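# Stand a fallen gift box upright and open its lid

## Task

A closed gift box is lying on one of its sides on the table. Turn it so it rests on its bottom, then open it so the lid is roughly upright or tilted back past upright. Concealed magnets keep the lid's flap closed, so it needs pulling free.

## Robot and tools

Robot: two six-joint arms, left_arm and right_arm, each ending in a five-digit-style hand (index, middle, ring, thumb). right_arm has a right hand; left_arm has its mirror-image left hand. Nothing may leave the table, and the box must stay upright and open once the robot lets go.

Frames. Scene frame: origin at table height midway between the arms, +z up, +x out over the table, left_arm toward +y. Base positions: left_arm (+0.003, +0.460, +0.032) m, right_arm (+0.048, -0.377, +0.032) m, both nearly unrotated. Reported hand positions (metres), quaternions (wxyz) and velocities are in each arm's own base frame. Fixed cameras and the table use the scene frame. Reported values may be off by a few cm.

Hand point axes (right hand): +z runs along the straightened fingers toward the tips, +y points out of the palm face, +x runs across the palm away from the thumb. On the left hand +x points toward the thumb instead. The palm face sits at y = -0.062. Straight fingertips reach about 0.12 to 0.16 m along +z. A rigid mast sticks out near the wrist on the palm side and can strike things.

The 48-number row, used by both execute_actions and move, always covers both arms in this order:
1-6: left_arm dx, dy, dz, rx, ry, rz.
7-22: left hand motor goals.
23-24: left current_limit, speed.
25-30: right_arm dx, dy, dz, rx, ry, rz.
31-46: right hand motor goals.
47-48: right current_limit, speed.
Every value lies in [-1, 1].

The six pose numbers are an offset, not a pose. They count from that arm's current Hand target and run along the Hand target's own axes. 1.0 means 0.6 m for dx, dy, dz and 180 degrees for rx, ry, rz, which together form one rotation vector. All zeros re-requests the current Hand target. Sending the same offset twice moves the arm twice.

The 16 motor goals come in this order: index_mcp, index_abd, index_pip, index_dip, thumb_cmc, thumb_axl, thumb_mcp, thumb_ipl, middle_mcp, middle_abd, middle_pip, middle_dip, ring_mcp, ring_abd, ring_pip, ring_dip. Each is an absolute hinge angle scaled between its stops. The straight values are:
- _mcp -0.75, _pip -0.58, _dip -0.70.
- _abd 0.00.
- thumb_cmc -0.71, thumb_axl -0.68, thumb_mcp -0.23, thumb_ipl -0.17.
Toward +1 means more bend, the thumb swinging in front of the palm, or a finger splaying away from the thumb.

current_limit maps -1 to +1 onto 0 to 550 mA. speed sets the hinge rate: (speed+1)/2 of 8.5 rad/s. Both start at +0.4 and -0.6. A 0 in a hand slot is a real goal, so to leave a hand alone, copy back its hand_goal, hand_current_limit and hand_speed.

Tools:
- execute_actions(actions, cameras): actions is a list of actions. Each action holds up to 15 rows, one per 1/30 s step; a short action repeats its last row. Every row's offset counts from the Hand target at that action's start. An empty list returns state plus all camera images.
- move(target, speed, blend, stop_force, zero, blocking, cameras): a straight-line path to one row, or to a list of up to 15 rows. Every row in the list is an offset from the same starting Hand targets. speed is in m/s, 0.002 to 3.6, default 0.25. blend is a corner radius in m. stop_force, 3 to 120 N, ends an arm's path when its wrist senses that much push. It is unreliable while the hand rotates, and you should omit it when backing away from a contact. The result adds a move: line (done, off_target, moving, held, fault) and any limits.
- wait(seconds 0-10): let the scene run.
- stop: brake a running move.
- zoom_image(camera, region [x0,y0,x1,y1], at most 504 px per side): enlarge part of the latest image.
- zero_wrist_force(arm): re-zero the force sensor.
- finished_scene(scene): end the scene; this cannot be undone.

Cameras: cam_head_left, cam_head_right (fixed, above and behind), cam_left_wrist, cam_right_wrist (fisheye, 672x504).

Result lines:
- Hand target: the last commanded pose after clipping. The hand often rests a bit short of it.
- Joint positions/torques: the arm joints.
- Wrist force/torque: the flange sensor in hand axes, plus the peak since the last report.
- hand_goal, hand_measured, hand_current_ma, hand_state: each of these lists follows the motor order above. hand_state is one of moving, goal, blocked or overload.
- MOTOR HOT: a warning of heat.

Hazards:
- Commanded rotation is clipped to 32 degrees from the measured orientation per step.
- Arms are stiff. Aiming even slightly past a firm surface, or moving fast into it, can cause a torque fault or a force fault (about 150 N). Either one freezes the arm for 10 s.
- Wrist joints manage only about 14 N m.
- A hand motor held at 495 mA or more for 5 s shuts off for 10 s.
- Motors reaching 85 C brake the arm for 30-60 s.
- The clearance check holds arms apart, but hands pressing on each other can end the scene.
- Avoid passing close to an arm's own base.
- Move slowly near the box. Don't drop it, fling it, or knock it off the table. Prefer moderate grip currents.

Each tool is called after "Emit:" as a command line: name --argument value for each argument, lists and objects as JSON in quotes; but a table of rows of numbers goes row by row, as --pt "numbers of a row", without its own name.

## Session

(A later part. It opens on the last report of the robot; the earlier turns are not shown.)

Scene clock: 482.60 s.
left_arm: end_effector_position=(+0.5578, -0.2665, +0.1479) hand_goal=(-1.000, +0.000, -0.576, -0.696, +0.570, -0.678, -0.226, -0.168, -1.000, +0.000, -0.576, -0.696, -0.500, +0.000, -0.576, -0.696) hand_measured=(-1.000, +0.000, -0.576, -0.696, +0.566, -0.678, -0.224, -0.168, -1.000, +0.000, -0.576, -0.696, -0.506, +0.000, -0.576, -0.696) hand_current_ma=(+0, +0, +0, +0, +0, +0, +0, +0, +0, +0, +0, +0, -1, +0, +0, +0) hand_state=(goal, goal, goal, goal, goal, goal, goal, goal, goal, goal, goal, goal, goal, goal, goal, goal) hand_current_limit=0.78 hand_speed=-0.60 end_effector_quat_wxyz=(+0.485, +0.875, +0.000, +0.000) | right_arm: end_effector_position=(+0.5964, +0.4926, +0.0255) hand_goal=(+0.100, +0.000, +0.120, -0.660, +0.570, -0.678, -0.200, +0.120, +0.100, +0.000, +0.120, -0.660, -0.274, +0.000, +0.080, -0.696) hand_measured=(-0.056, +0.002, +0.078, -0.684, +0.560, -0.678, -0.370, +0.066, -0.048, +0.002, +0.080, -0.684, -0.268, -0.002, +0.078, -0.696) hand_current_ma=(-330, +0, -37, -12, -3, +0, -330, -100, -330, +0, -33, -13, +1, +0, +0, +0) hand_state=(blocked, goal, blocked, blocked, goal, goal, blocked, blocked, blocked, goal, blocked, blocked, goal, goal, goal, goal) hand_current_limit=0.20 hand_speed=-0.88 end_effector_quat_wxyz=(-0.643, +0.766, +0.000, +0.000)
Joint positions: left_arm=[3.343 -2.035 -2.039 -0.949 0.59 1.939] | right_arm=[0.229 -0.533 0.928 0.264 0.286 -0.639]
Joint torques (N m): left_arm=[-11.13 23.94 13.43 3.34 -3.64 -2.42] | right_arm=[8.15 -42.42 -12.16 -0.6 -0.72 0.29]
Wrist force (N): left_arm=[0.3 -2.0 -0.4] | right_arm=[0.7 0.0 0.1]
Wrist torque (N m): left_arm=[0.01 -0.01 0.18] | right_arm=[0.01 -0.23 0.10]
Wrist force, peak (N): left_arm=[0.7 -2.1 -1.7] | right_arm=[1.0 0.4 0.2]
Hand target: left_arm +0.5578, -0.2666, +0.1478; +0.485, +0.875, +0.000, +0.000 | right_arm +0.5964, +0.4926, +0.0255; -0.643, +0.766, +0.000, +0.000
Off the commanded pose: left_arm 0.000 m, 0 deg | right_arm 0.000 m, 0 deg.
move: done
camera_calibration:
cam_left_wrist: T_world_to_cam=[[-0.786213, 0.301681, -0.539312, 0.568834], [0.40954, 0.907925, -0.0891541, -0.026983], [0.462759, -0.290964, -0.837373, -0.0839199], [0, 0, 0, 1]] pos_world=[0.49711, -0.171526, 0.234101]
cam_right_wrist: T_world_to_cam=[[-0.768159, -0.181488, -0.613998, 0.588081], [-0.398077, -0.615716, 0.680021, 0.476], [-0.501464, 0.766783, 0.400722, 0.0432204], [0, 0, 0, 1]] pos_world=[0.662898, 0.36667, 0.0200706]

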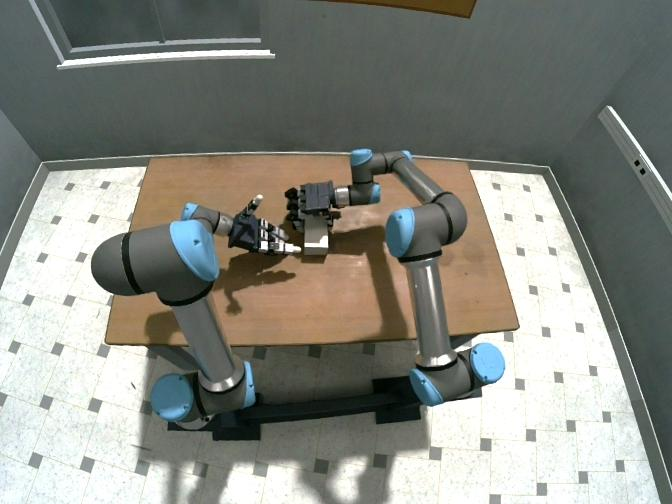

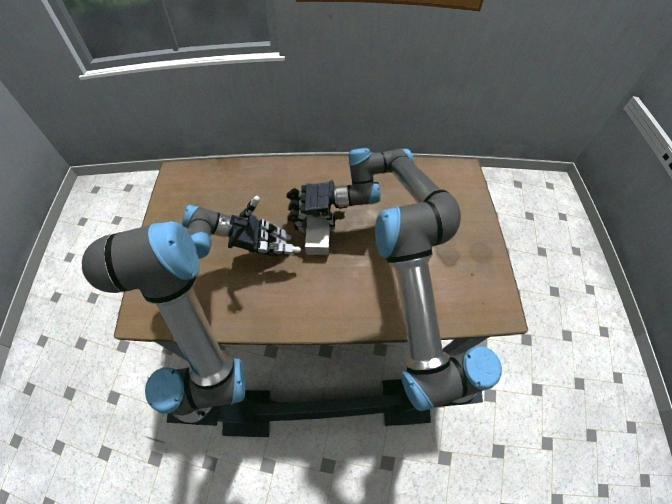

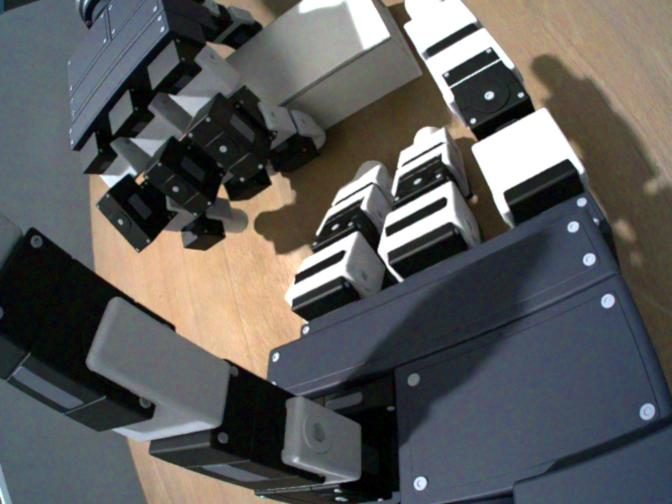

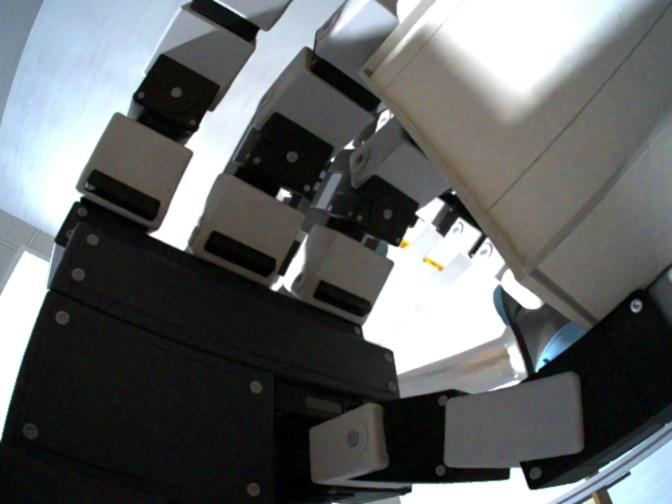

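Emit:
move --target '[0,0.0338,0.087,0,0,0,-1,0,-0.576,-0.696,0.571,-0.678,-0.226,-0.168,-1,0,-0.576,-0.696,-0.5,0,-0.576,-0.696,0.78,-0.6,0,0,0,0,0,0,0.1,0,0.12,-0.66,0.571,-0.678,-0.2,0.12,0.1,0,0.12,-0.66,-0.274,0,0.08,-0.696,0.2,-0.88]' --speed 0.08

Emit:
move --target '[0,0.0141,0.0226,0,0,0,-1,0,-0.576,-0.696,0.571,-0.678,-0.226,-0.168,-1,0,-0.576,-0.696,-0.5,0,-0.576,-0.696,0.78,-0.6,0,0,0,0,0,0,0.1,0,0.12,-0.66,0.571,-0.678,-0.2,0.12,0.1,0,0.12,-0.66,-0.274,0,0.08,-0.696,0.2,-0.88]' --speed 0.015 --stop_force 3.5 --cameras '["cam_left_wrist", "cam_head_left"]'

Emit:
zoom_image --camera "cam_left_wrist" --region '[230, 0, 520, 200]'

Scene clock: 492.47 s.
left_arm: end_effector_position=(+0.5578, -0.3215, +0.1374) hand_goal=(-1.000, +0.000, -0.576, -0.696, +0.570, -0.678, -0.226, -0.168, -1.000, +0.000, -0.576, -0.696, -0.500, +0.000, -0.576, -0.696) hand_measured=(-1.000, +0.000, -0.576, -0.696, +0.566, -0.678, -0.224, -0.168, -1.000, +0.000, -0.576, -0.696, -0.506, +0.000, -0.576, -0.696) hand_current_ma=(+0, +0, +0, +0, +0, +0, +0, +0, +0, +0, +0, +0, -1, +0, +0, +0) hand_state=(goal, goal, goal, goal, goal, goal, goal, goal, goal, goal, goal, goal, goal, goal, goal, goal) hand_current_limit=0.78 hand_speed=-0.60 end_effector_quat_wxyz=(+0.485, +0.875, +0.000, +0.000) | right_arm: end_effector_position=(+0.5964, +0.4926, +0.0255) hand_goal=(+0.100, +0.000, +0.120, -0.660, +0.570, -0.678, -0.200, +0.120, +0.100, +0.000, +0.120, -0.660, -0.274, +0.000, +0.080, -0.696) hand_measured=(-0.056, +0.002, +0.078, -0.684, +0.560, -0.678, -0.370, +0.066, -0.048, +0.002, +0.080, -0.684, -0.268, -0.002, +0.078, -0.696) hand_current_ma=(-330, +0, -37, -12, -3, +0, -330, -100, -330, +0, -33, -13, +1, +0, +0, +0) hand_state=(blocked, goal, blocked, blocked, goal, goal, blocked, blocked, blocked, goal, blocked, blocked, goal, goal, goal, goal) hand_current_limit=0.20 hand_speed=-0.88 end_effector_quat_wxyz=(-0.643, +0.766, +0.000, +0.000)
Joint positions: left_arm=[3.239 -2.093 -2.042 -0.732 0.566 1.753] | right_arm=[0.229 -0.533 0.928 0.264 0.286 -0.639]
Joint torques (N m): left_arm=[-11.91 26.89 20.48 3.72 -3.7 -2.39] | right_arm=[7.06 -43.14 -13.26 -0.44 -1.46 -0.23]
Wrist force (N): left_arm=[0.6 -1.6 -0.4] | right_arm=[0.5 0.3 0.1]
Wrist torque (N m): left_arm=[0.07 -0.06 0.20] | right_arm=[0.04 -0.20 0.09]
Wrist force, peak (N): left_arm=[0.6 -2.1 -1.0] | right_arm=[0.9 0.2 0.3]
Hand target: left_arm +0.5578, -0.3216, +0.1374; +0.485, +0.875, +0.000, +0.000 | right_arm +0.5964, +0.4926, +0.0255; -0.643, +0.766, +0.000, +0.000
Off the commanded pose: left_arm 0.000 m, 0 deg | right_arm 0.000 m, 0 deg.
move: done

Scene clock: 494.00 s.
left_arm: end_effector_position=(+0.5578, -0.3277, +0.1374) hand_goal=(-1.000, +0.000, -0.576, -0.696, +0.570, -0.678, -0.226, -0.168, -1.000, +0.000, -0.576, -0.696, -0.500, +0.000, -0.576, -0.696) hand_measured=(-1.000, +0.000, -0.580, -0.696, +0.566, -0.678, -0.224, -0.168, -1.000, +0.002, -0.584, -0.696, -0.506, +0.000, -0.576, -0.696) hand_current_ma=(+0, +0, +0, +0, +0, +0, +0, +0, +0, +0, -1, +0, -1, +0, +0, +0) hand_state=(goal, goal, goal, goal, goal, goal, goal, goal, goal, goal, goal, goal, goal, goal, goal, goal) hand_current_limit=0.78 hand_speed=-0.60 end_effector_quat_wxyz=(+0.485, +0.875, +0.000, +0.000) | right_arm: end_effector_position=(+0.5964, +0.4926, +0.0255) hand_goal=(+0.100, +0.000, +0.120, -0.660, +0.570, -0.678, -0.200, +0.120, +0.100, +0.000, +0.120, -0.660, -0.274, +0.000, +0.080, -0.696) hand_measured=(-0.046, +0.000, +0.074, -0.684, +0.582, -0.678, -0.370, +0.066, -0.048, +0.000, +0.074, -0.684, -0.268, -0.002, +0.078, -0.696) hand_current_ma=(-330, +0, -44, -12, +4, +0, -330, -100, -330, +0, -42, -13, +1, +0, +0, +0) hand_state=(blocked, goal, blocked, blocked, goal, goal, blocked, blocked, blocked, goal, blocked, blocked, goal, goal, goal, goal) hand_current_limit=0.20 hand_speed=-0.88 end_effector_quat_wxyz=(-0.643, +0.766, +0.000, +0.000)
Joint positions: left_arm=[3.227 -2.098 -2.04 -0.711 0.564 1.732] | right_arm=[0.229 -0.533 0.928 0.264 0.286 -0.639]
Joint torques (N m): left_arm=[11.64 48.17 6.58 0.88 0.21 2.01] | right_arm=[6.61 -43.5 -13.35 -0.51 -1.76 -0.31]
Wrist force (N): left_arm=[0.5 -2.3 -1.7] | right_arm=[1.0 -1.4 -1.5]
Wrist torque (N m): left_arm=[0.21 -0.12 0.09] | right_arm=[-0.12 -0.39 0.08]
Wrist force, peak (N): left_arm=[0.3 -1.3 -5.5] | right_arm=[1.2 -0.9 -2.7]
Hand target: left_arm +0.5578, -0.3277, +0.1374; +0.485, +0.875, +0.000, +0.000 (not the last commanded pose) | right_arm +0.5964, +0.4926, +0.0255; -0.643, +0.766, +0.000, +0.000
Off the commanded pose: left_arm 0.010 m, 0 deg | right_arm 0.000 m, 0 deg.
move: contact (left_arm)
camera_calibration:
cam_left_wrist: T_world_to_cam=[[-0.786261, 0.301749, -0.539204, 0.58165], [0.40958, 0.907906, -0.0891636, 0.0276238], [0.462642, -0.290953, -0.837442, -0.110444], [0, 0, 0, 1]] pos_world=[0.497111, -0.232726, 0.223601]
Images, in order (width x height): cam_head_left 672x504, cam_left_wrist 672x504.

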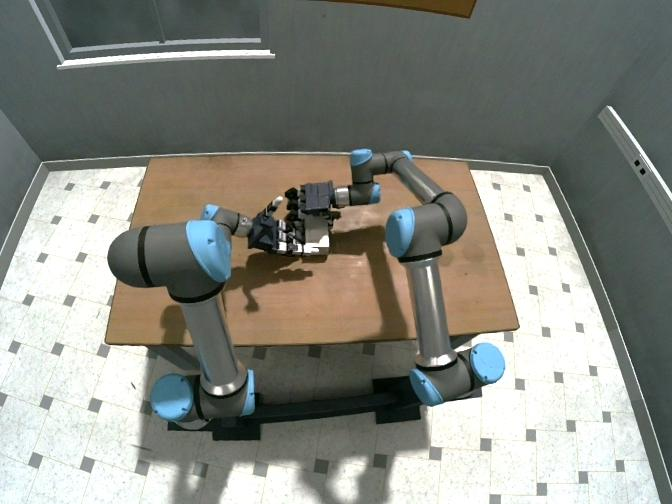

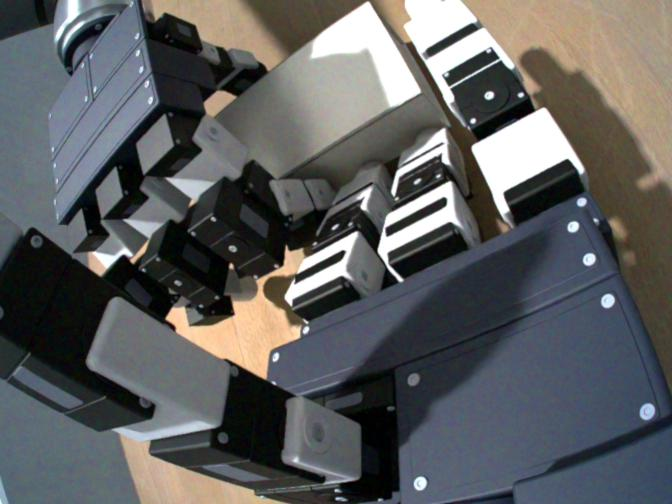

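Scaled by 1.738 from the camera's 672x504 image, which has a finer 960x720 frame.

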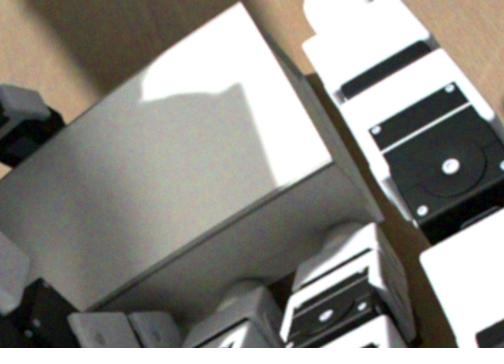

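Emit:
move --target '[0,0.0106,0.017,0,0,0,-1,0,-0.576,-0.696,0.571,-0.678,-0.226,-0.168,-1,0,-0.576,-0.696,-0.5,0,-0.576,-0.696,0.78,-0.6,0,0,0,0,0,0,0.1,0,0.12,-0.66,0.571,-0.678,-0.2,0.12,0.1,0,0.12,-0.66,-0.274,0,0.08,-0.696,0.35,-0.88]' --speed 0.012 --stop_force 6

Emit:
move --target '[0,0.017,-0.0106,0,0,0,-1,0,-0.576,-0.696,0.571,-0.678,-0.226,-0.168,-1,0,-0.576,-0.696,-0.5,0,-0.576,-0.696,0.78,-0.6,0,0,0,0,0,0,0.1,0,0.12,-0.66,0.571,-0.678,-0.2,0.12,0.1,0,0.12,-0.66,-0.274,0,0.08,-0.696,0.35,-0.88]' --speed 0.015 --stop_force 25 --cameras '["cam_left_wrist", "cam_head_left", "cam_right_wrist"]'

Emit:
zoom_image --camera "cam_left_wrist" --region '[200, 0, 520, 220]'

Scene clock: 503.77 s.
left_arm: end_effector_position=(+0.5578, -0.3300, +0.1374) hand_goal=(-1.000, +0.000, -0.576, -0.696, +0.570, -0.678, -0.226, -0.168, -1.000, +0.000, -0.576, -0.696, -0.500, +0.000, -0.576, -0.696) hand_measured=(-1.000, +0.000, -0.588, -0.698, +0.566, -0.678, -0.224, -0.168, -1.000, +0.004, -0.586, -0.698, -0.506, +0.000, -0.576, -0.696) hand_current_ma=(+0, +0, -2, +0, +0, +0, +0, +0, +0, +0, -1, +0, -1, +0, +0, +0) hand_state=(goal, goal, goal, goal, goal, goal, goal, goal, goal, goal, goal, goal, goal, goal, goal, goal) hand_current_limit=0.78 hand_speed=-0.60 end_effector_quat_wxyz=(+0.485, +0.875, +0.000, +0.000) | right_arm: end_effector_position=(+0.5964, +0.4926, +0.0255) hand_goal=(+0.100, +0.000, +0.120, -0.660, +0.570, -0.678, -0.200, +0.120, +0.100, +0.000, +0.120, -0.660, -0.274, +0.000, +0.080, -0.696) hand_measured=(-0.042, -0.002, +0.072, -0.684, +0.592, -0.682, -0.370, +0.066, -0.048, -0.002, +0.074, -0.684, -0.268, -0.002, +0.078, -0.696) hand_current_ma=(-371, +0, -46, -12, +11, -1, -371, -100, -371, +0, -45, -13, +1, +0, +0, +0) hand_state=(blocked, goal, blocked, blocked, blocked, goal, blocked, blocked, blocked, goal, blocked, blocked, goal, goal, goal, goal) hand_current_limit=0.35 hand_speed=-0.88 end_effector_quat_wxyz=(-0.643, +0.766, +0.000, +0.000)
Joint positions: left_arm=[3.223 -2.1 -2.039 -0.702 0.564 1.724] | right_arm=[0.229 -0.533 0.928 0.264 0.286 -0.639]
Joint torques (N m): left_arm=[10.35 47.6 5.96 0.7 0.33 1.95] | right_arm=[6.54 -44.81 -14.83 -0.46 -2.69 -0.75]
Wrist force (N): left_arm=[0.4 -1.7 -3.0] | right_arm=[0.9 -3.8 -4.3]
Wrist torque (N m): left_arm=[0.36 -0.04 0.07] | right_arm=[-0.32 -0.50 0.04]
Wrist force, peak (N): left_arm=[0.3 -1.4 -9.4] | right_arm=[1.6 -3.9 -4.9]
Hand target: left_arm +0.5578, -0.3300, +0.1374; +0.485, +0.875, +0.000, +0.000 (not the last commanded pose) | right_arm +0.5964, +0.4926, +0.0255; -0.643, +0.766, +0.000, +0.000
Off the commanded pose: left_arm 0.010 m, 0 deg | right_arm 0.000 m, 0 deg.
move: contact (left_arm)

Scene clock: 505.50 s.
left_arm: end_effector_position=(+0.5578, -0.3300, +0.1494) hand_goal=(-1.000, +0.000, -0.576, -0.696, +0.570, -0.678, -0.226, -0.168, -1.000, +0.000, -0.576, -0.696, -0.500, +0.000, -0.576, -0.696) hand_measured=(-1.000, +0.000, -0.608, -0.714, +0.566, -0.678, -0.224, -0.168, -1.000, +0.002, -0.612, -0.710, -0.506, +0.000, -0.576, -0.696) hand_current_ma=(+0, +0, -15, -5, +0, +0, +0, +0, +0, +0, -19, -3, -1, +0, +0, +0) hand_state=(goal, goal, blocked, goal, goal, goal, goal, goal, goal, goal, blocked, goal, goal, goal, goal, goal) hand_current_limit=0.78 hand_speed=-0.60 end_effector_quat_wxyz=(+0.485, +0.875, +0.000, +0.000) | right_arm: end_effector_position=(+0.5964, +0.4926, +0.0255) hand_goal=(+0.100, +0.000, +0.120, -0.660, +0.570, -0.678, -0.200, +0.120, +0.100, +0.000, +0.120, -0.660, -0.274, +0.000, +0.080, -0.696) hand_measured=(-0.042, +0.000, +0.072, -0.684, +0.586, -0.682, -0.370, +0.066, -0.048, +0.000, +0.074, -0.684, -0.268, -0.002, +0.078, -0.696) hand_current_ma=(-371, +0, -48, -12, +7, -1, -371, -100, -371, +0, -45, -13, +1, +0, +0, +0) hand_state=(blocked, goal, blocked, blocked, goal, goal, blocked, blocked, blocked, goal, blocked, blocked, goal, goal, goal, goal) hand_current_limit=0.35 hand_speed=-0.88 end_effector_quat_wxyz=(-0.643, +0.766, +0.000, +0.000)
Joint positions: left_arm=[3.223 -2.074 -2.036 -0.732 0.564 1.724] | right_arm=[0.229 -0.533 0.928 0.264 0.286 -0.639]
Joint torques (N m): left_arm=[-0.05 50.45 22.86 1.16 -5.27 1.99] | right_arm=[5.9 -44.99 -15.06 -0.4 -2.99 -0.95]
Wrist force (N): left_arm=[0.6 -7.0 -1.6] | right_arm=[1.3 -7.5 -4.3]
Wrist torque (N m): left_arm=[0.64 -0.06 0.10] | right_arm=[-0.39 -0.50 0.12]
Wrist force, peak (N): left_arm=[0.5 -7.2 -1.7] | right_arm=[1.9 -9.0 -3.6]
Hand target: left_arm +0.5578, -0.3300, +0.1494; +0.485, +0.875, +0.000, +0.000 | right_arm +0.5964, +0.4926, +0.0255; -0.643, +0.766, +0.000, +0.000
Off the commanded pose: left_arm 0.000 m, 0 deg | right_arm 0.000 m, 0 deg.
move: done
camera_calibration:
cam_left_wrist: T_world_to_cam=[[-0.786298, 0.301707, -0.539173, 0.58887], [0.409495, 0.90795, -0.0891172, 0.0308326], [0.462655, -0.290861, -0.837467, -0.100958], [0, 0, 0, 1]] pos_world=[0.49711, -0.235026, 0.235701]
cam_right_wrist: T_world_to_cam=[[-0.768159, -0.181488, -0.613998, 0.588081], [-0.398077, -0.615716, 0.680021, 0.476], [-0.501464, 0.766783, 0.400722, 0.0432204], [0, 0, 0, 1]] pos_world=[0.662898, 0.36667, 0.0200706]
Images, in order (width x height): cam_head_left 672x504, cam_left_wrist 672x504, cam_right_wrist 672x504.

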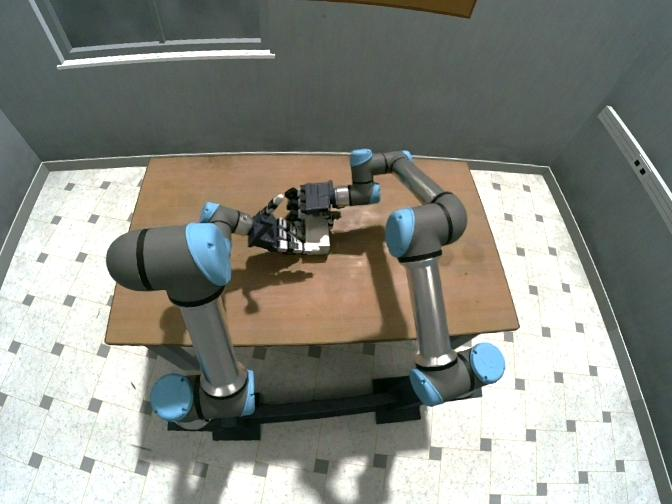

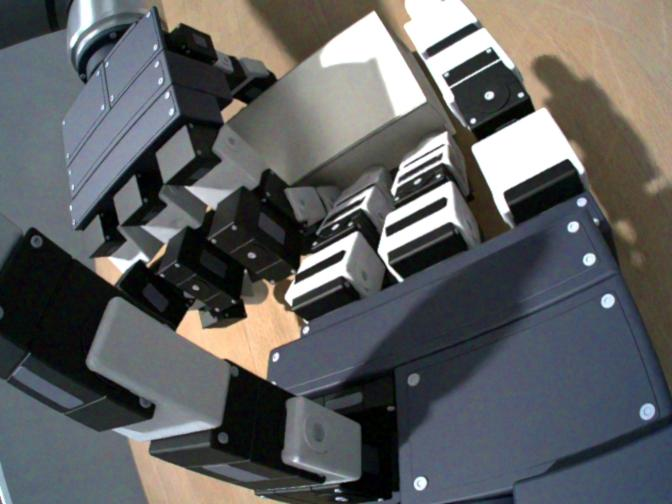

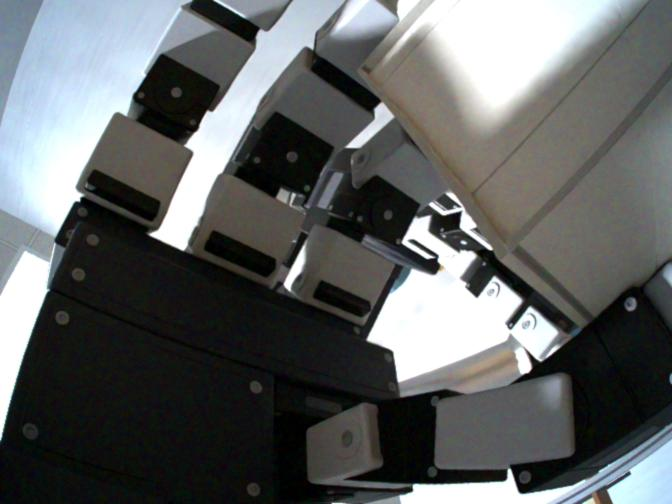

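Scaled by 1.575 from the camera's 672x504 image, which has a finer 960x720 frame.

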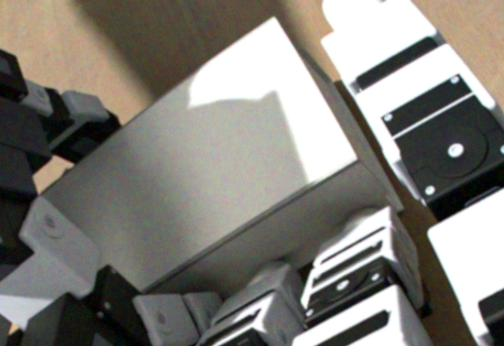

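Emit:
move --target '[0,0.0159,-0.006,0,0,0,-1,0,-0.576,-0.696,0.571,-0.678,-0.226,-0.168,-1,0,-0.576,-0.696,-0.5,0,-0.576,-0.696,0.78,-0.6,0,0,0,0,0,0,0.1,0,0.12,-0.66,0.571,-0.678,-0.2,0.12,0.1,0,0.12,-0.66,-0.274,0,0.08,-0.696,0.35,-0.88]' --speed 0.015 --stop_force 15 --cameras '["cam_left_wrist", "cam_head_left", "cam_right_wrist"]'

Emit:
zoom_image --camera "cam_left_wrist" --region '[200, 0, 520, 220]'

Scene clock: 512.23 s.
left_arm: end_effector_position=(+0.5578, -0.3320, +0.1594) hand_goal=(-1.000, +0.000, -0.576, -0.696, +0.570, -0.678, -0.226, -0.168, -1.000, +0.000, -0.576, -0.696, -0.500, +0.000, -0.576, -0.696) hand_measured=(-1.000, +0.000, -0.620, -0.722, +0.566, -0.678, -0.224, -0.168, -1.000, +0.002, -0.622, -0.714, -0.506, +0.000, -0.576, -0.696) hand_current_ma=(+0, +0, -28, -10, +0, +0, +0, +0, +0, +0, -31, -5, -1, +0, +0, +0) hand_state=(goal, goal, blocked, blocked, goal, goal, goal, goal, goal, goal, blocked, goal, goal, goal, goal, goal) hand_current_limit=0.78 hand_speed=-0.60 end_effector_quat_wxyz=(+0.485, +0.875, +0.000, +0.000) | right_arm: end_effector_position=(+0.5964, +0.4926, +0.0255) hand_goal=(+0.100, +0.000, +0.120, -0.660, +0.570, -0.678, -0.200, +0.120, +0.100, +0.000, +0.120, -0.660, -0.274, +0.000, +0.080, -0.696) hand_measured=(-0.040, -0.002, +0.072, -0.684, +0.592, -0.686, -0.372, +0.066, -0.048, -0.002, +0.074, -0.684, -0.268, -0.002, +0.078, -0.696) hand_current_ma=(-368, +0, -48, -12, +11, -3, -371, -100, -371, +0, -45, -13, +1, +0, +0, +0) hand_state=(blocked, goal, blocked, blocked, blocked, goal, blocked, blocked, blocked, goal, blocked, blocked, goal, goal, goal, goal) hand_current_limit=0.35 hand_speed=-0.88 end_effector_quat_wxyz=(-0.643, +0.766, +0.000, +0.000)
Joint positions: left_arm=[3.219 -2.054 -2.032 -0.75 0.563 1.716] | right_arm=[0.229 -0.533 0.928 0.264 0.286 -0.639]
Joint torques (N m): left_arm=[-14.01 49.25 24.09 1.16 -5.6 -2.26] | right_arm=[6.01 -46.29 -15.87 -0.38 -3.31 -1.23]
Wrist force (N): left_arm=[0.6 -8.4 -2.5] | right_arm=[1.6 -7.2 -6.7]
Wrist torque (N m): left_arm=[0.85 -0.01 0.21] | right_arm=[-0.43 -0.60 0.11]
Wrist force, peak (N): left_arm=[0.6 -8.5 -2.7] | right_arm=[1.7 -7.3 -7.0]
Hand target: left_arm +0.5578, -0.3320, +0.1594; +0.485, +0.875, +0.000, +0.000 | right_arm +0.5964, +0.4926, +0.0255; -0.643, +0.766, +0.000, +0.000
Off the commanded pose: left_arm 0.000 m, 0 deg | right_arm 0.000 m, 0 deg.
move: done
camera_calibration:
cam_left_wrist: T_world_to_cam=[[-0.786265, 0.301779, -0.539181, 0.594868], [0.409557, 0.907926, -0.0890753, 0.0334928], [0.462655, -0.290862, -0.837466, -0.093166], [0, 0, 0, 1]] pos_world=[0.49711, -0.237026, 0.245701]
cam_right_wrist: T_world_to_cam=[[-0.768159, -0.181488, -0.613998, 0.588081], [-0.398077, -0.615716, 0.680021, 0.476], [-0.501464, 0.766783, 0.400722, 0.0432204], [0, 0, 0, 1]] pos_world=[0.662898, 0.36667, 0.0200706]
Images, in order (width x height): cam_head_left 672x504, cam_left_wrist 672x504, cam_right_wrist 672x504.

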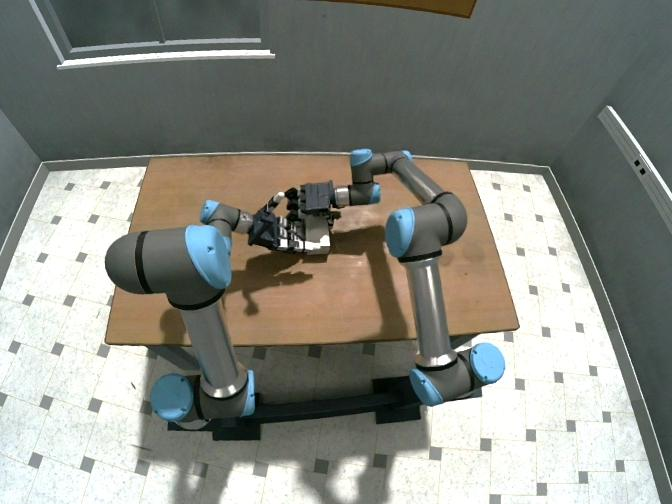

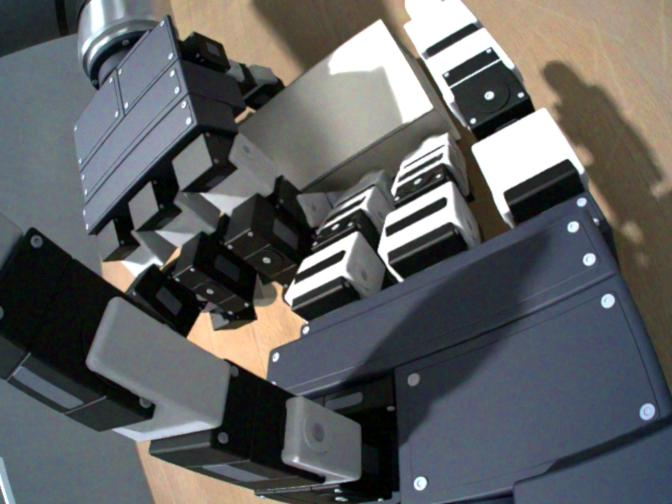

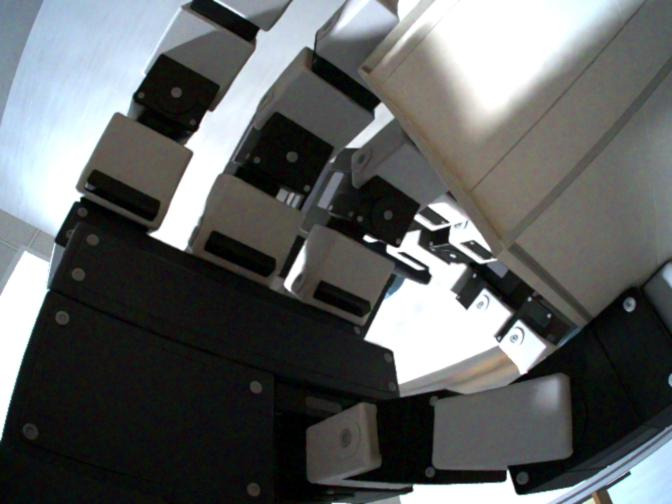

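Scaled by 1.575 from the camera's 672x504 image, which has a finer 960x720 frame.

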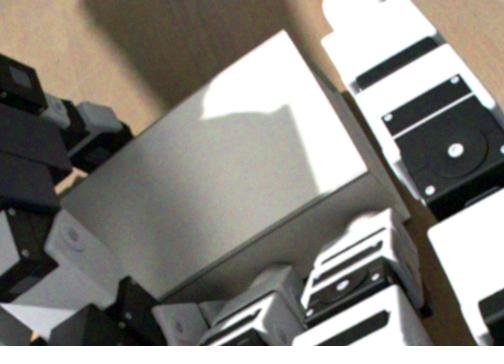

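Emit:
zoom_image --camera "cam_head_left" --region '[250, 170, 370, 270]'

Emit:
zoom_image --camera "cam_right_wrist" --region '[330, 0, 672, 330]'

Scaled by 4.200 from the camera's 672x504 image, which has a finer 960x720 frame.

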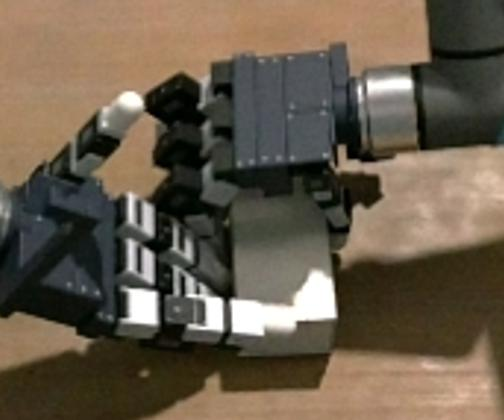

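Scaled by 1.474 from the camera's 672x504 image, which has a finer 960x720 frame.

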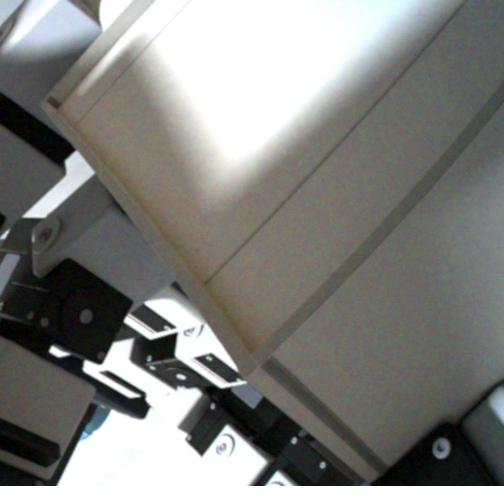

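Emit:
move --pt "0 -0.0124 -0.0198 0 0 0 -1 0 -0.576 -0.696 0.571 -0.678 -0.226 -0.168 -1 0 -0.576 -0.696 -0.5 0 -0.576 -0.696 0.78 -0.6 0 0 0 0 0 0 0.1 0 0.12 -0.66 0.571 -0.678 -0.2 0.12 0.1 0 0.12 -0.66 -0.274 0 0.08 -0.696 0.5 -0.88" --pt "0 -0.0446 0.0004 0 0 0 -1 0 -0.576 -0.696 0.571 -0.678 -0.226 -0.168 -1 0 -0.576 -0.696 -0.5 0 -0.576 -0.696 0.78 -0.6 0 0 0 0 0 0 0.1 0 0.12 -0.66 0.571 -0.678 -0.2 0.12 0.1 0 0.12 -0.66 -0.274 0 0.08 -0.696 0.5 -0.88" --speed 0.05

Emit:
move --target '[0,0.0177,0.0283,0,0,0,-1,0,-0.576,-0.696,0.571,-0.678,-0.226,-0.168,-1,0,-0.576,-0.696,-0.5,0,-0.576,-0.696,0.78,-0.6,0,0,0,0,0,0,0.1,0,0.12,-0.66,0.571,-0.678,-0.2,0.12,0.1,0,0.12,-0.66,-0.274,0,0.08,-0.696,0.5,-0.88]' --speed 0.015 --stop_force 3.5 --cameras '["cam_left_wrist"]'

Emit:
zoom_image --camera "cam_left_wrist" --region '[200, 0, 520, 220]'

Scene clock: 594.60 s.
left_arm: end_effector_position=(+0.5578, -0.3180, +0.1366) hand_goal=(-1.000, +0.000, -0.576, -0.696, +0.570, -0.678, -0.226, -0.168, -1.000, +0.000, -0.576, -0.696, -0.500, +0.000, -0.576, -0.696) hand_measured=(-1.000, +0.000, -0.582, -0.700, +0.566, -0.678, -0.224, -0.168, -1.000, +0.000, -0.582, -0.698, -0.506, +0.000, -0.576, -0.696) hand_current_ma=(+0, +0, +0, +0, +0, +0, +0, +0, +0, +0, -1, +0, -1, +0, +0, +0) hand_state=(goal, goal, goal, goal, goal, goal, goal, goal, goal, goal, goal, goal, goal, goal, goal, goal) hand_current_limit=0.78 hand_speed=-0.60 end_effector_quat_wxyz=(+0.485, +0.875, +0.000, +0.000) | right_arm: end_effector_position=(+0.5964, +0.4926, +0.0255) hand_goal=(+0.100, +0.000, +0.120, -0.660, +0.570, -0.678, -0.200, +0.120, +0.100, +0.000, +0.120, -0.660, -0.274, +0.000, +0.080, -0.696) hand_measured=(-0.040, +0.002, +0.060, -0.688, +0.560, -0.678, -0.372, +0.066, -0.042, +0.002, +0.074, -0.684, -0.268, -0.002, +0.078, -0.696) hand_current_ma=(-367, +0, -69, -17, -3, +0, -412, -100, -372, +0, -45, -13, +1, +0, +0, +0) hand_state=(blocked, goal, blocked, blocked, goal, goal, blocked, blocked, blocked, goal, blocked, blocked, goal, goal, goal, goal) hand_current_limit=0.50 hand_speed=-0.88 end_effector_quat_wxyz=(-0.643, +0.766, +0.000, +0.000)
Joint positions: left_arm=[3.245 -2.092 -2.043 -0.743 0.567 1.766] | right_arm=[0.229 -0.533 0.928 0.264 0.286 -0.639]
Joint torques (N m): left_arm=[-2.98 26.75 5.53 3.51 -3.55 -2.39] | right_arm=[4.32 -47 -17.12 -0.23 -3.24 -1.37]
Wrist force (N): left_arm=[0.2 -1.6 -0.6] | right_arm=[0.8 0.8 0.5]
Wrist torque (N m): left_arm=[0.09 -0.01 0.15] | right_arm=[0.06 -0.23 0.08]
Wrist force, peak (N): left_arm=[0.9 -8.5 -2.7] | right_arm=[1.8 -7.4 -6.9]
Hand target: left_arm +0.5578, -0.3181, +0.1366; +0.485, +0.875, +0.000, +0.000 | right_arm +0.5964, +0.4926, +0.0255; -0.643, +0.766, +0.000, +0.000
Off the commanded pose: left_arm 0.000 m, 0 deg | right_arm 0.000 m, 0 deg.
move: done

Scene clock: 596.47 s.
left_arm: end_effector_position=(+0.5578, -0.3284, +0.1366) hand_goal=(-1.000, +0.000, -0.576, -0.696, +0.570, -0.678, -0.226, -0.168, -1.000, +0.000, -0.576, -0.696, -0.500, +0.000, -0.576, -0.696) hand_measured=(-1.000, +0.000, -0.582, -0.700, +0.566, -0.678, -0.224, -0.168, -1.000, +0.004, -0.586, -0.698, -0.506, +0.000, -0.576, -0.696) hand_current_ma=(+0, +0, +0, +0, +0, +0, +0, +0, +0, +0, -2, +0, -1, +0, +0, +0) hand_state=(goal, goal, goal, goal, goal, goal, goal, goal, goal, goal, goal, goal, goal, goal, goal, goal) hand_current_limit=0.78 hand_speed=-0.60 end_effector_quat_wxyz=(+0.485, +0.875, +0.000, +0.000) | right_arm: end_effector_position=(+0.5964, +0.4926, +0.0255) hand_goal=(+0.100, +0.000, +0.120, -0.660, +0.570, -0.678, -0.200, +0.120, +0.100, +0.000, +0.120, -0.660, -0.274, +0.000, +0.080, -0.696) hand_measured=(-0.034, +0.000, +0.060, -0.688, +0.582, -0.678, -0.372, +0.066, -0.042, +0.002, +0.070, -0.684, -0.268, -0.002, +0.078, -0.696) hand_current_ma=(-334, +0, -69, -18, +4, +0, -412, -100, -372, +0, -49, -13, +1, +0, +0, +0) hand_state=(blocked, goal, blocked, blocked, goal, goal, blocked, blocked, blocked, goal, blocked, blocked, goal, goal, goal, goal) hand_current_limit=0.50 hand_speed=-0.88 end_effector_quat_wxyz=(-0.643, +0.766, +0.000, +0.000)
Joint positions: left_arm=[3.226 -2.1 -2.04 -0.706 0.564 1.73] | right_arm=[0.229 -0.533 0.928 0.264 0.286 -0.639]
Joint torques (N m): left_arm=[11.64 48.13 5.25 0.99 0.26 1.85] | right_arm=[4.76 -47.3 -17.91 -0.23 -3.23 -1.31]
Wrist force (N): left_arm=[0.4 -2.0 -2.3] | right_arm=[0.7 -1.5 -2.0]
Wrist torque (N m): left_arm=[0.30 -0.12 0.08] | right_arm=[-0.11 -0.38 -0.04]
Wrist force, peak (N): left_arm=[0.5 -1.5 -5.3] | right_arm=[1.5 -1.8 -3.0]
Hand target: left_arm +0.5578, -0.3284, +0.1366; +0.485, +0.875, +0.000, +0.000 (not the last commanded pose) | right_arm +0.5964, +0.4926, +0.0255; -0.643, +0.766, +0.000, +0.000
Off the commanded pose: left_arm 0.010 m, 0 deg | right_arm 0.000 m, 0 deg.
move: contact (left_arm)
camera_calibration:
cam_left_wrist: T_world_to_cam=[[-0.786206, 0.301868, -0.539217, 0.581458], [0.409684, 0.907866, -0.0890933, 0.0280294], [0.462643, -0.290955, -0.837441, -0.111205], [0, 0, 0, 1]] pos_world=[0.497111, -0.233326, 0.222901]
Images, in order (width x height): cam_left_wrist 672x504.

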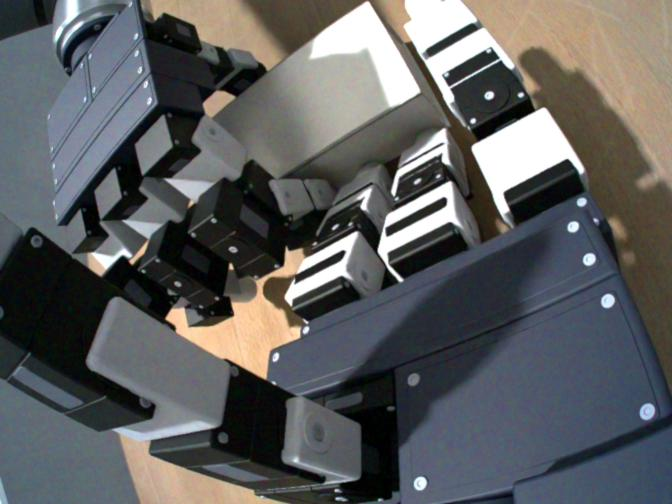

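Scaled by 1.575 from the camera's 672x504 image, which has a finer 960x720 frame.

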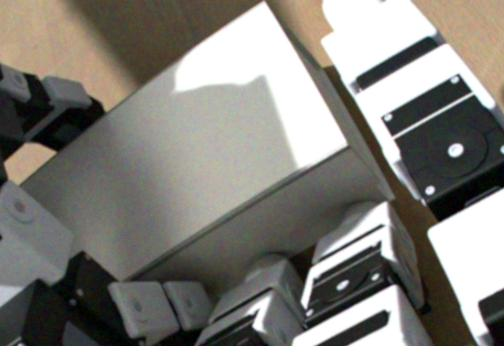

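Emit:
move --target '[0,0,0,0,0,0,-0.85,0,-0.56,-0.68,0.571,-0.678,-0.226,-0.168,-0.85,0,-0.56,-0.68,-0.5,0,-0.576,-0.696,0.3,-0.9,0,0,0,0,0,0,0.1,0,0.12,-0.66,0.571,-0.678,-0.2,0.12,0.1,0,0.12,-0.66,-0.274,0,0.08,-0.696,0.6,-0.88]' --cameras '["cam_left_wrist"]'

Emit:
zoom_image --camera "cam_left_wrist" --region '[200, 0, 520, 220]'

Scene clock: 601.70 s.
left_arm: end_effector_position=(+0.5578, -0.3284, +0.1366) hand_goal=(-0.850, +0.000, -0.560, -0.680, +0.570, -0.678, -0.226, -0.168, -0.850, +0.000, -0.560, -0.680, -0.500, +0.000, -0.576, -0.696) hand_measured=(-0.978, +0.000, -0.594, -0.700, +0.566, -0.678, -0.224, -0.168, -0.982, +0.004, -0.596, -0.696, -0.506, +0.000, -0.576, -0.696) hand_current_ma=(-264, +0, -17, -5, +0, +0, +0, +0, -276, +0, -19, -3, -1, +0, +0, +0) hand_state=(blocked, goal, blocked, goal, goal, goal, goal, goal, blocked, goal, blocked, goal, goal, goal, goal, goal) hand_current_limit=0.30 hand_speed=-0.90 end_effector_quat_wxyz=(+0.485, +0.875, +0.000, +0.000) | right_arm: end_effector_position=(+0.5964, +0.4926, +0.0255) hand_goal=(+0.100, +0.000, +0.120, -0.660, +0.570, -0.678, -0.200, +0.120, +0.100, +0.000, +0.120, -0.660, -0.274, +0.000, +0.080, -0.696) hand_measured=(-0.032, +0.000, +0.060, -0.688, +0.586, -0.682, -0.372, +0.066, -0.042, +0.002, +0.070, -0.684, -0.268, -0.002, +0.078, -0.696) hand_current_ma=(-332, +0, -69, -18, +6, -1, -440, -100, -372, +0, -49, -13, +1, +0, +0, +0) hand_state=(blocked, goal, blocked, blocked, goal, goal, blocked, blocked, blocked, goal, blocked, blocked, goal, goal, goal, goal) hand_current_limit=0.60 hand_speed=-0.88 end_effector_quat_wxyz=(-0.643, +0.766, +0.000, +0.000)
Joint positions: left_arm=[3.226 -2.1 -2.04 -0.706 0.564 1.73] | right_arm=[0.229 -0.533 0.928 0.264 0.286 -0.639]
Joint torques (N m): left_arm=[9.11 47.77 7.64 1.34 -1.6 1.88] | right_arm=[3.61 -48.6 -18.23 -0.22 -3.08 -1.26]
Wrist force (N): left_arm=[0.6 -6.6 -2.5] | right_arm=[2.1 -5.9 -5.4]
Wrist torque (N m): left_arm=[0.74 -0.06 0.10] | right_arm=[-0.42 -0.56 0.01]
Wrist force, peak (N): left_arm=[0.5 -6.7 -2.7] | right_arm=[2.1 -5.9 -5.4]
Hand target: left_arm +0.5578, -0.3284, +0.1366; +0.485, +0.875, +0.000, +0.000 | right_arm +0.5964, +0.4926, +0.0255; -0.643, +0.766, +0.000, +0.000
Off the commanded pose: left_arm 0.000 m, 0 deg | right_arm 0.000 m, 0 deg.
move: done
camera_calibration:
cam_left_wrist: T_world_to_cam=[[-0.78622, 0.301878, -0.539192, 0.581461], [0.409643, 0.907892, -0.089017, 0.0280388], [0.462656, -0.290863, -0.837465, -0.111185], [0, 0, 0, 1]] pos_world=[0.497111, -0.233326, 0.222902]
Images, in order (width x height): cam_left_wrist 672x504.

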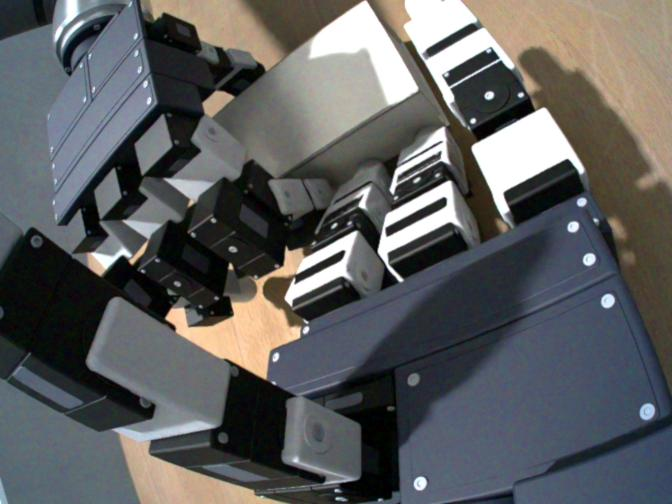

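Scaled by 1.575 from the camera's 672x504 image, which has a finer 960x720 frame.

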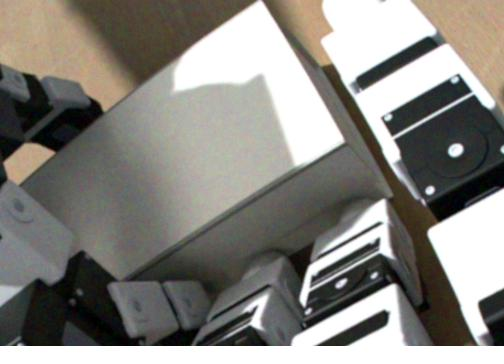

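Emit:
move --target '[0,0,0,0,0,0,-0.75,0,-0.54,-0.66,0.571,-0.678,-0.226,-0.168,-0.75,0,-0.54,-0.66,-0.5,0,-0.576,-0.696,0.65,-0.9,0,0,0,0,0,0,0.1,0,0.12,-0.66,0.571,-0.678,-0.2,0.12,0.1,0,0.12,-0.66,-0.274,0,0.08,-0.696,0.6,-0.88]' --cameras '["cam_left_wrist"]'

Emit:
zoom_image --camera "cam_left_wrist" --region '[200, 0, 520, 220]'

Scene clock: 606.00 s.
left_arm: end_effector_position=(+0.5578, -0.3284, +0.1366) hand_goal=(-0.750, +0.000, -0.540, -0.660, +0.570, -0.678, -0.226, -0.168, -0.750, +0.000, -0.540, -0.660, -0.500, +0.000, -0.576, -0.696) hand_measured=(-0.970, +0.000, -0.594, -0.700, +0.566, -0.678, -0.224, -0.168, -0.970, +0.004, -0.596, -0.696, -0.506, +0.000, -0.576, -0.696) hand_current_ma=(-454, +0, -42, -22, +0, +0, +0, +0, -454, +0, -45, -18, -1, +0, +0, +0) hand_state=(blocked, goal, blocked, blocked, goal, goal, goal, goal, blocked, goal, blocked, blocked, goal, goal, goal, goal) hand_current_limit=0.65 hand_speed=-0.90 end_effector_quat_wxyz=(+0.485, +0.875, +0.000, +0.000) | right_arm: end_effector_position=(+0.5964, +0.4926, +0.0255) hand_goal=(+0.100, +0.000, +0.120, -0.660, +0.570, -0.678, -0.200, +0.120, +0.100, +0.000, +0.120, -0.660, -0.274, +0.000, +0.080, -0.696) hand_measured=(-0.030, +0.000, +0.060, -0.688, +0.590, -0.686, -0.374, +0.066, -0.042, +0.002, +0.070, -0.684, -0.268, -0.002, +0.078, -0.696) hand_current_ma=(-323, +0, -69, -18, +11, -2, -440, -100, -372, +0, -50, -13, +1, +0, +0, +0) hand_state=(blocked, goal, blocked, blocked, blocked, goal, blocked, blocked, blocked, goal, blocked, blocked, goal, goal, goal, goal) hand_current_limit=0.60 hand_speed=-0.88 end_effector_quat_wxyz=(-0.643, +0.766, +0.000, +0.000)
Joint positions: left_arm=[3.226 -2.1 -2.04 -0.706 0.564 1.73] | right_arm=[0.229 -0.533 0.928 0.264 0.286 -0.639]
Joint torques (N m): left_arm=[-3.35 48.26 14.12 3.15 -5.03 1.89] | right_arm=[3.25 -49.56 -19.15 -0.11 -3.09 -1.18]
Wrist force (N): left_arm=[0.7 -8.4 -3.2] | right_arm=[2.4 -7.7 -7.3]
Wrist torque (N m): left_arm=[0.97 -0.11 0.11] | right_arm=[-0.54 -0.66 0.06]
Wrist force, peak (N): left_arm=[0.4 -8.8 -3.2] | right_arm=[2.2 -7.8 -7.6]
Hand target: left_arm +0.5578, -0.3284, +0.1366; +0.485, +0.875, +0.000, +0.000 | right_arm +0.5964, +0.4926, +0.0255; -0.643, +0.766, +0.000, +0.000
Off the commanded pose: left_arm 0.000 m, 0 deg | right_arm 0.000 m, 0 deg.
move: done
camera_calibration:
cam_left_wrist: T_world_to_cam=[[-0.786206, 0.301868, -0.539217, 0.581458], [0.409684, 0.907866, -0.0890933, 0.0280294], [0.462643, -0.290955, -0.837441, -0.111205], [0, 0, 0, 1]] pos_world=[0.497111, -0.233326, 0.222901]
Images, in order (width x height): cam_left_wrist 672x504.

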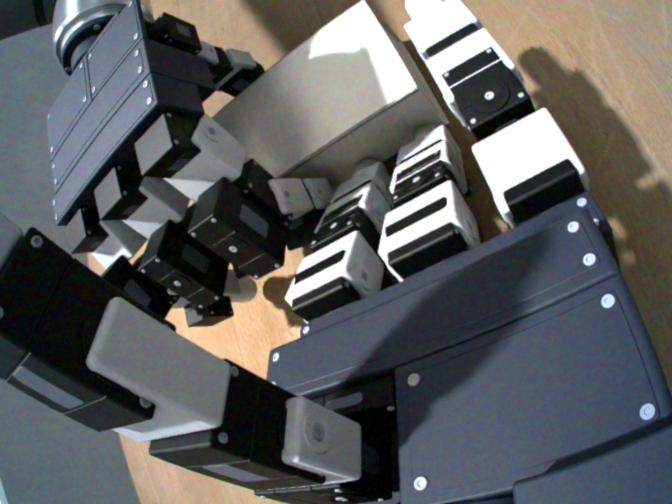

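Scaled by 1.575 from the camera's 672x504 image, which has a finer 960x720 frame.

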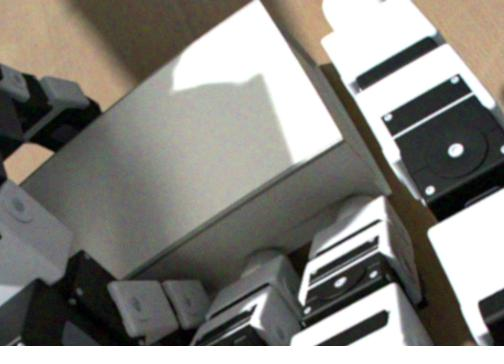

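Emit:
move --target '[0,0.022,-0.0021,0,0,0,-0.75,0,-0.54,-0.66,0.571,-0.678,-0.226,-0.168,-0.75,0,-0.54,-0.66,-0.5,0,-0.576,-0.696,0.65,-0.9,0,0,0,0,0,0,0.1,0,0.12,-0.66,0.571,-0.678,-0.2,0.12,0.1,0,0.12,-0.66,-0.274,0,0.08,-0.696,0.6,-0.88]' --speed 0.015 --stop_force 20 --cameras '["cam_left_wrist", "cam_head_left"]'

Emit:
zoom_image --camera "cam_left_wrist" --region '[200, 0, 520, 220]'

Scene clock: 616.60 s.
left_arm: end_effector_position=(+0.5578, -0.3343, +0.1485) hand_goal=(-0.750, +0.000, -0.540, -0.660, +0.570, -0.678, -0.226, -0.168, -0.750, +0.000, -0.540, -0.660, -0.500, +0.000, -0.576, -0.696) hand_measured=(-0.970, +0.000, -0.616, -0.706, +0.566, -0.678, -0.224, -0.168, -0.968, +0.002, -0.596, -0.696, -0.506, +0.000, -0.576, -0.696) hand_current_ma=(-454, +0, -81, -30, +0, +0, +0, +0, -454, +0, -45, -18, -1, +0, +0, +0) hand_state=(blocked, goal, blocked, blocked, goal, goal, goal, goal, blocked, goal, blocked, blocked, goal, goal, goal, goal) hand_current_limit=0.65 hand_speed=-0.90 end_effector_quat_wxyz=(+0.485, +0.875, +0.000, +0.000) | right_arm: end_effector_position=(+0.5964, +0.4926, +0.0255) hand_goal=(+0.100, +0.000, +0.120, -0.660, +0.570, -0.678, -0.200, +0.120, +0.100, +0.000, +0.120, -0.660, -0.274, +0.000, +0.080, -0.696) hand_measured=(-0.020, -0.004, +0.060, -0.686, +0.618, -0.696, -0.378, +0.066, -0.042, -0.002, +0.064, -0.684, -0.268, -0.002, +0.078, -0.696) hand_current_ma=(-275, +0, -69, -16, +48, -11, -440, -100, -372, +0, -60, -13, +1, +0, +0, +0) hand_state=(blocked, goal, blocked, blocked, blocked, goal, blocked, blocked, blocked, goal, blocked, blocked, goal, goal, goal, goal) hand_current_limit=0.60 hand_speed=-0.88 end_effector_quat_wxyz=(-0.643, +0.766, +0.000, +0.000)
Joint positions: left_arm=[3.215 -2.079 -2.035 -0.715 0.563 1.709] | right_arm=[0.229 -0.533 0.928 0.264 0.286 -0.639]
Joint torques (N m): left_arm=[-14.71 51.19 24.54 1.46 -6.18 -2.03] | right_arm=[3.29 -50.97 -20.23 -0.14 -3.02 -1.09]
Wrist force (N): left_arm=[0.4 -11.4 -3.3] | right_arm=[3.1 -10.7 -8.1]
Wrist torque (N m): left_arm=[1.21 -0.15 0.12] | right_arm=[-0.58 -0.83 0.03]
Wrist force, peak (N): left_arm=[0.6 -11.8 -3.1] | right_arm=[3.2 -10.9 -8.4]
Hand target: left_arm +0.5578, -0.3343, +0.1485; +0.485, +0.875, +0.000, +0.000 | right_arm +0.5964, +0.4926, +0.0255; -0.643, +0.766, +0.000, +0.000
Off the commanded pose: left_arm 0.000 m, 0 deg | right_arm 0.000 m, 0 deg.
move: done
camera_calibration:
cam_left_wrist: T_world_to_cam=[[-0.786206, 0.301868, -0.539217, 0.589686], [0.409684, 0.907866, -0.0890933, 0.0345368], [0.462643, -0.290955, -0.837441, -0.102986], [0, 0, 0, 1]] pos_world=[0.497111, -0.239326, 0.234801]
Images, in order (width x height): cam_head_left 672x504, cam_left_wrist 672x504.

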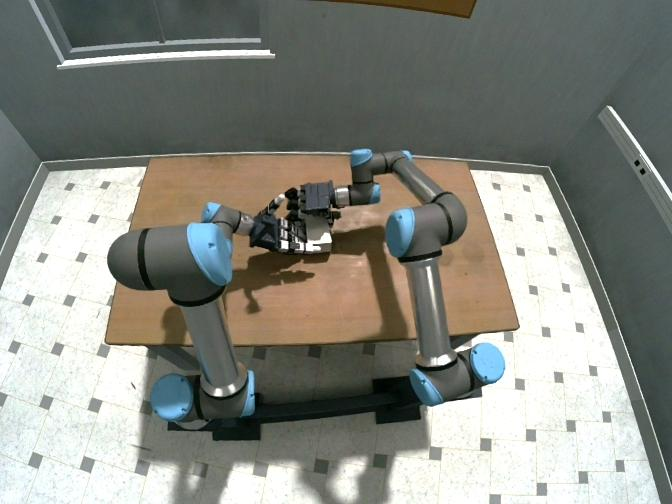

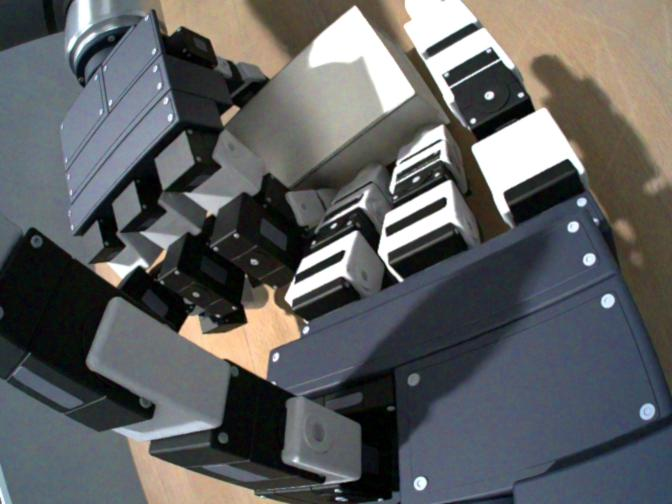

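Scaled by 1.575 from the camera's 672x504 image, which has a finer 960x720 frame.

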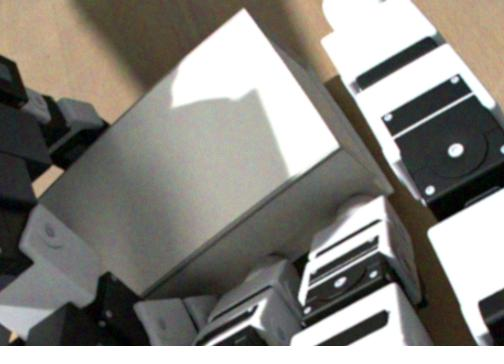

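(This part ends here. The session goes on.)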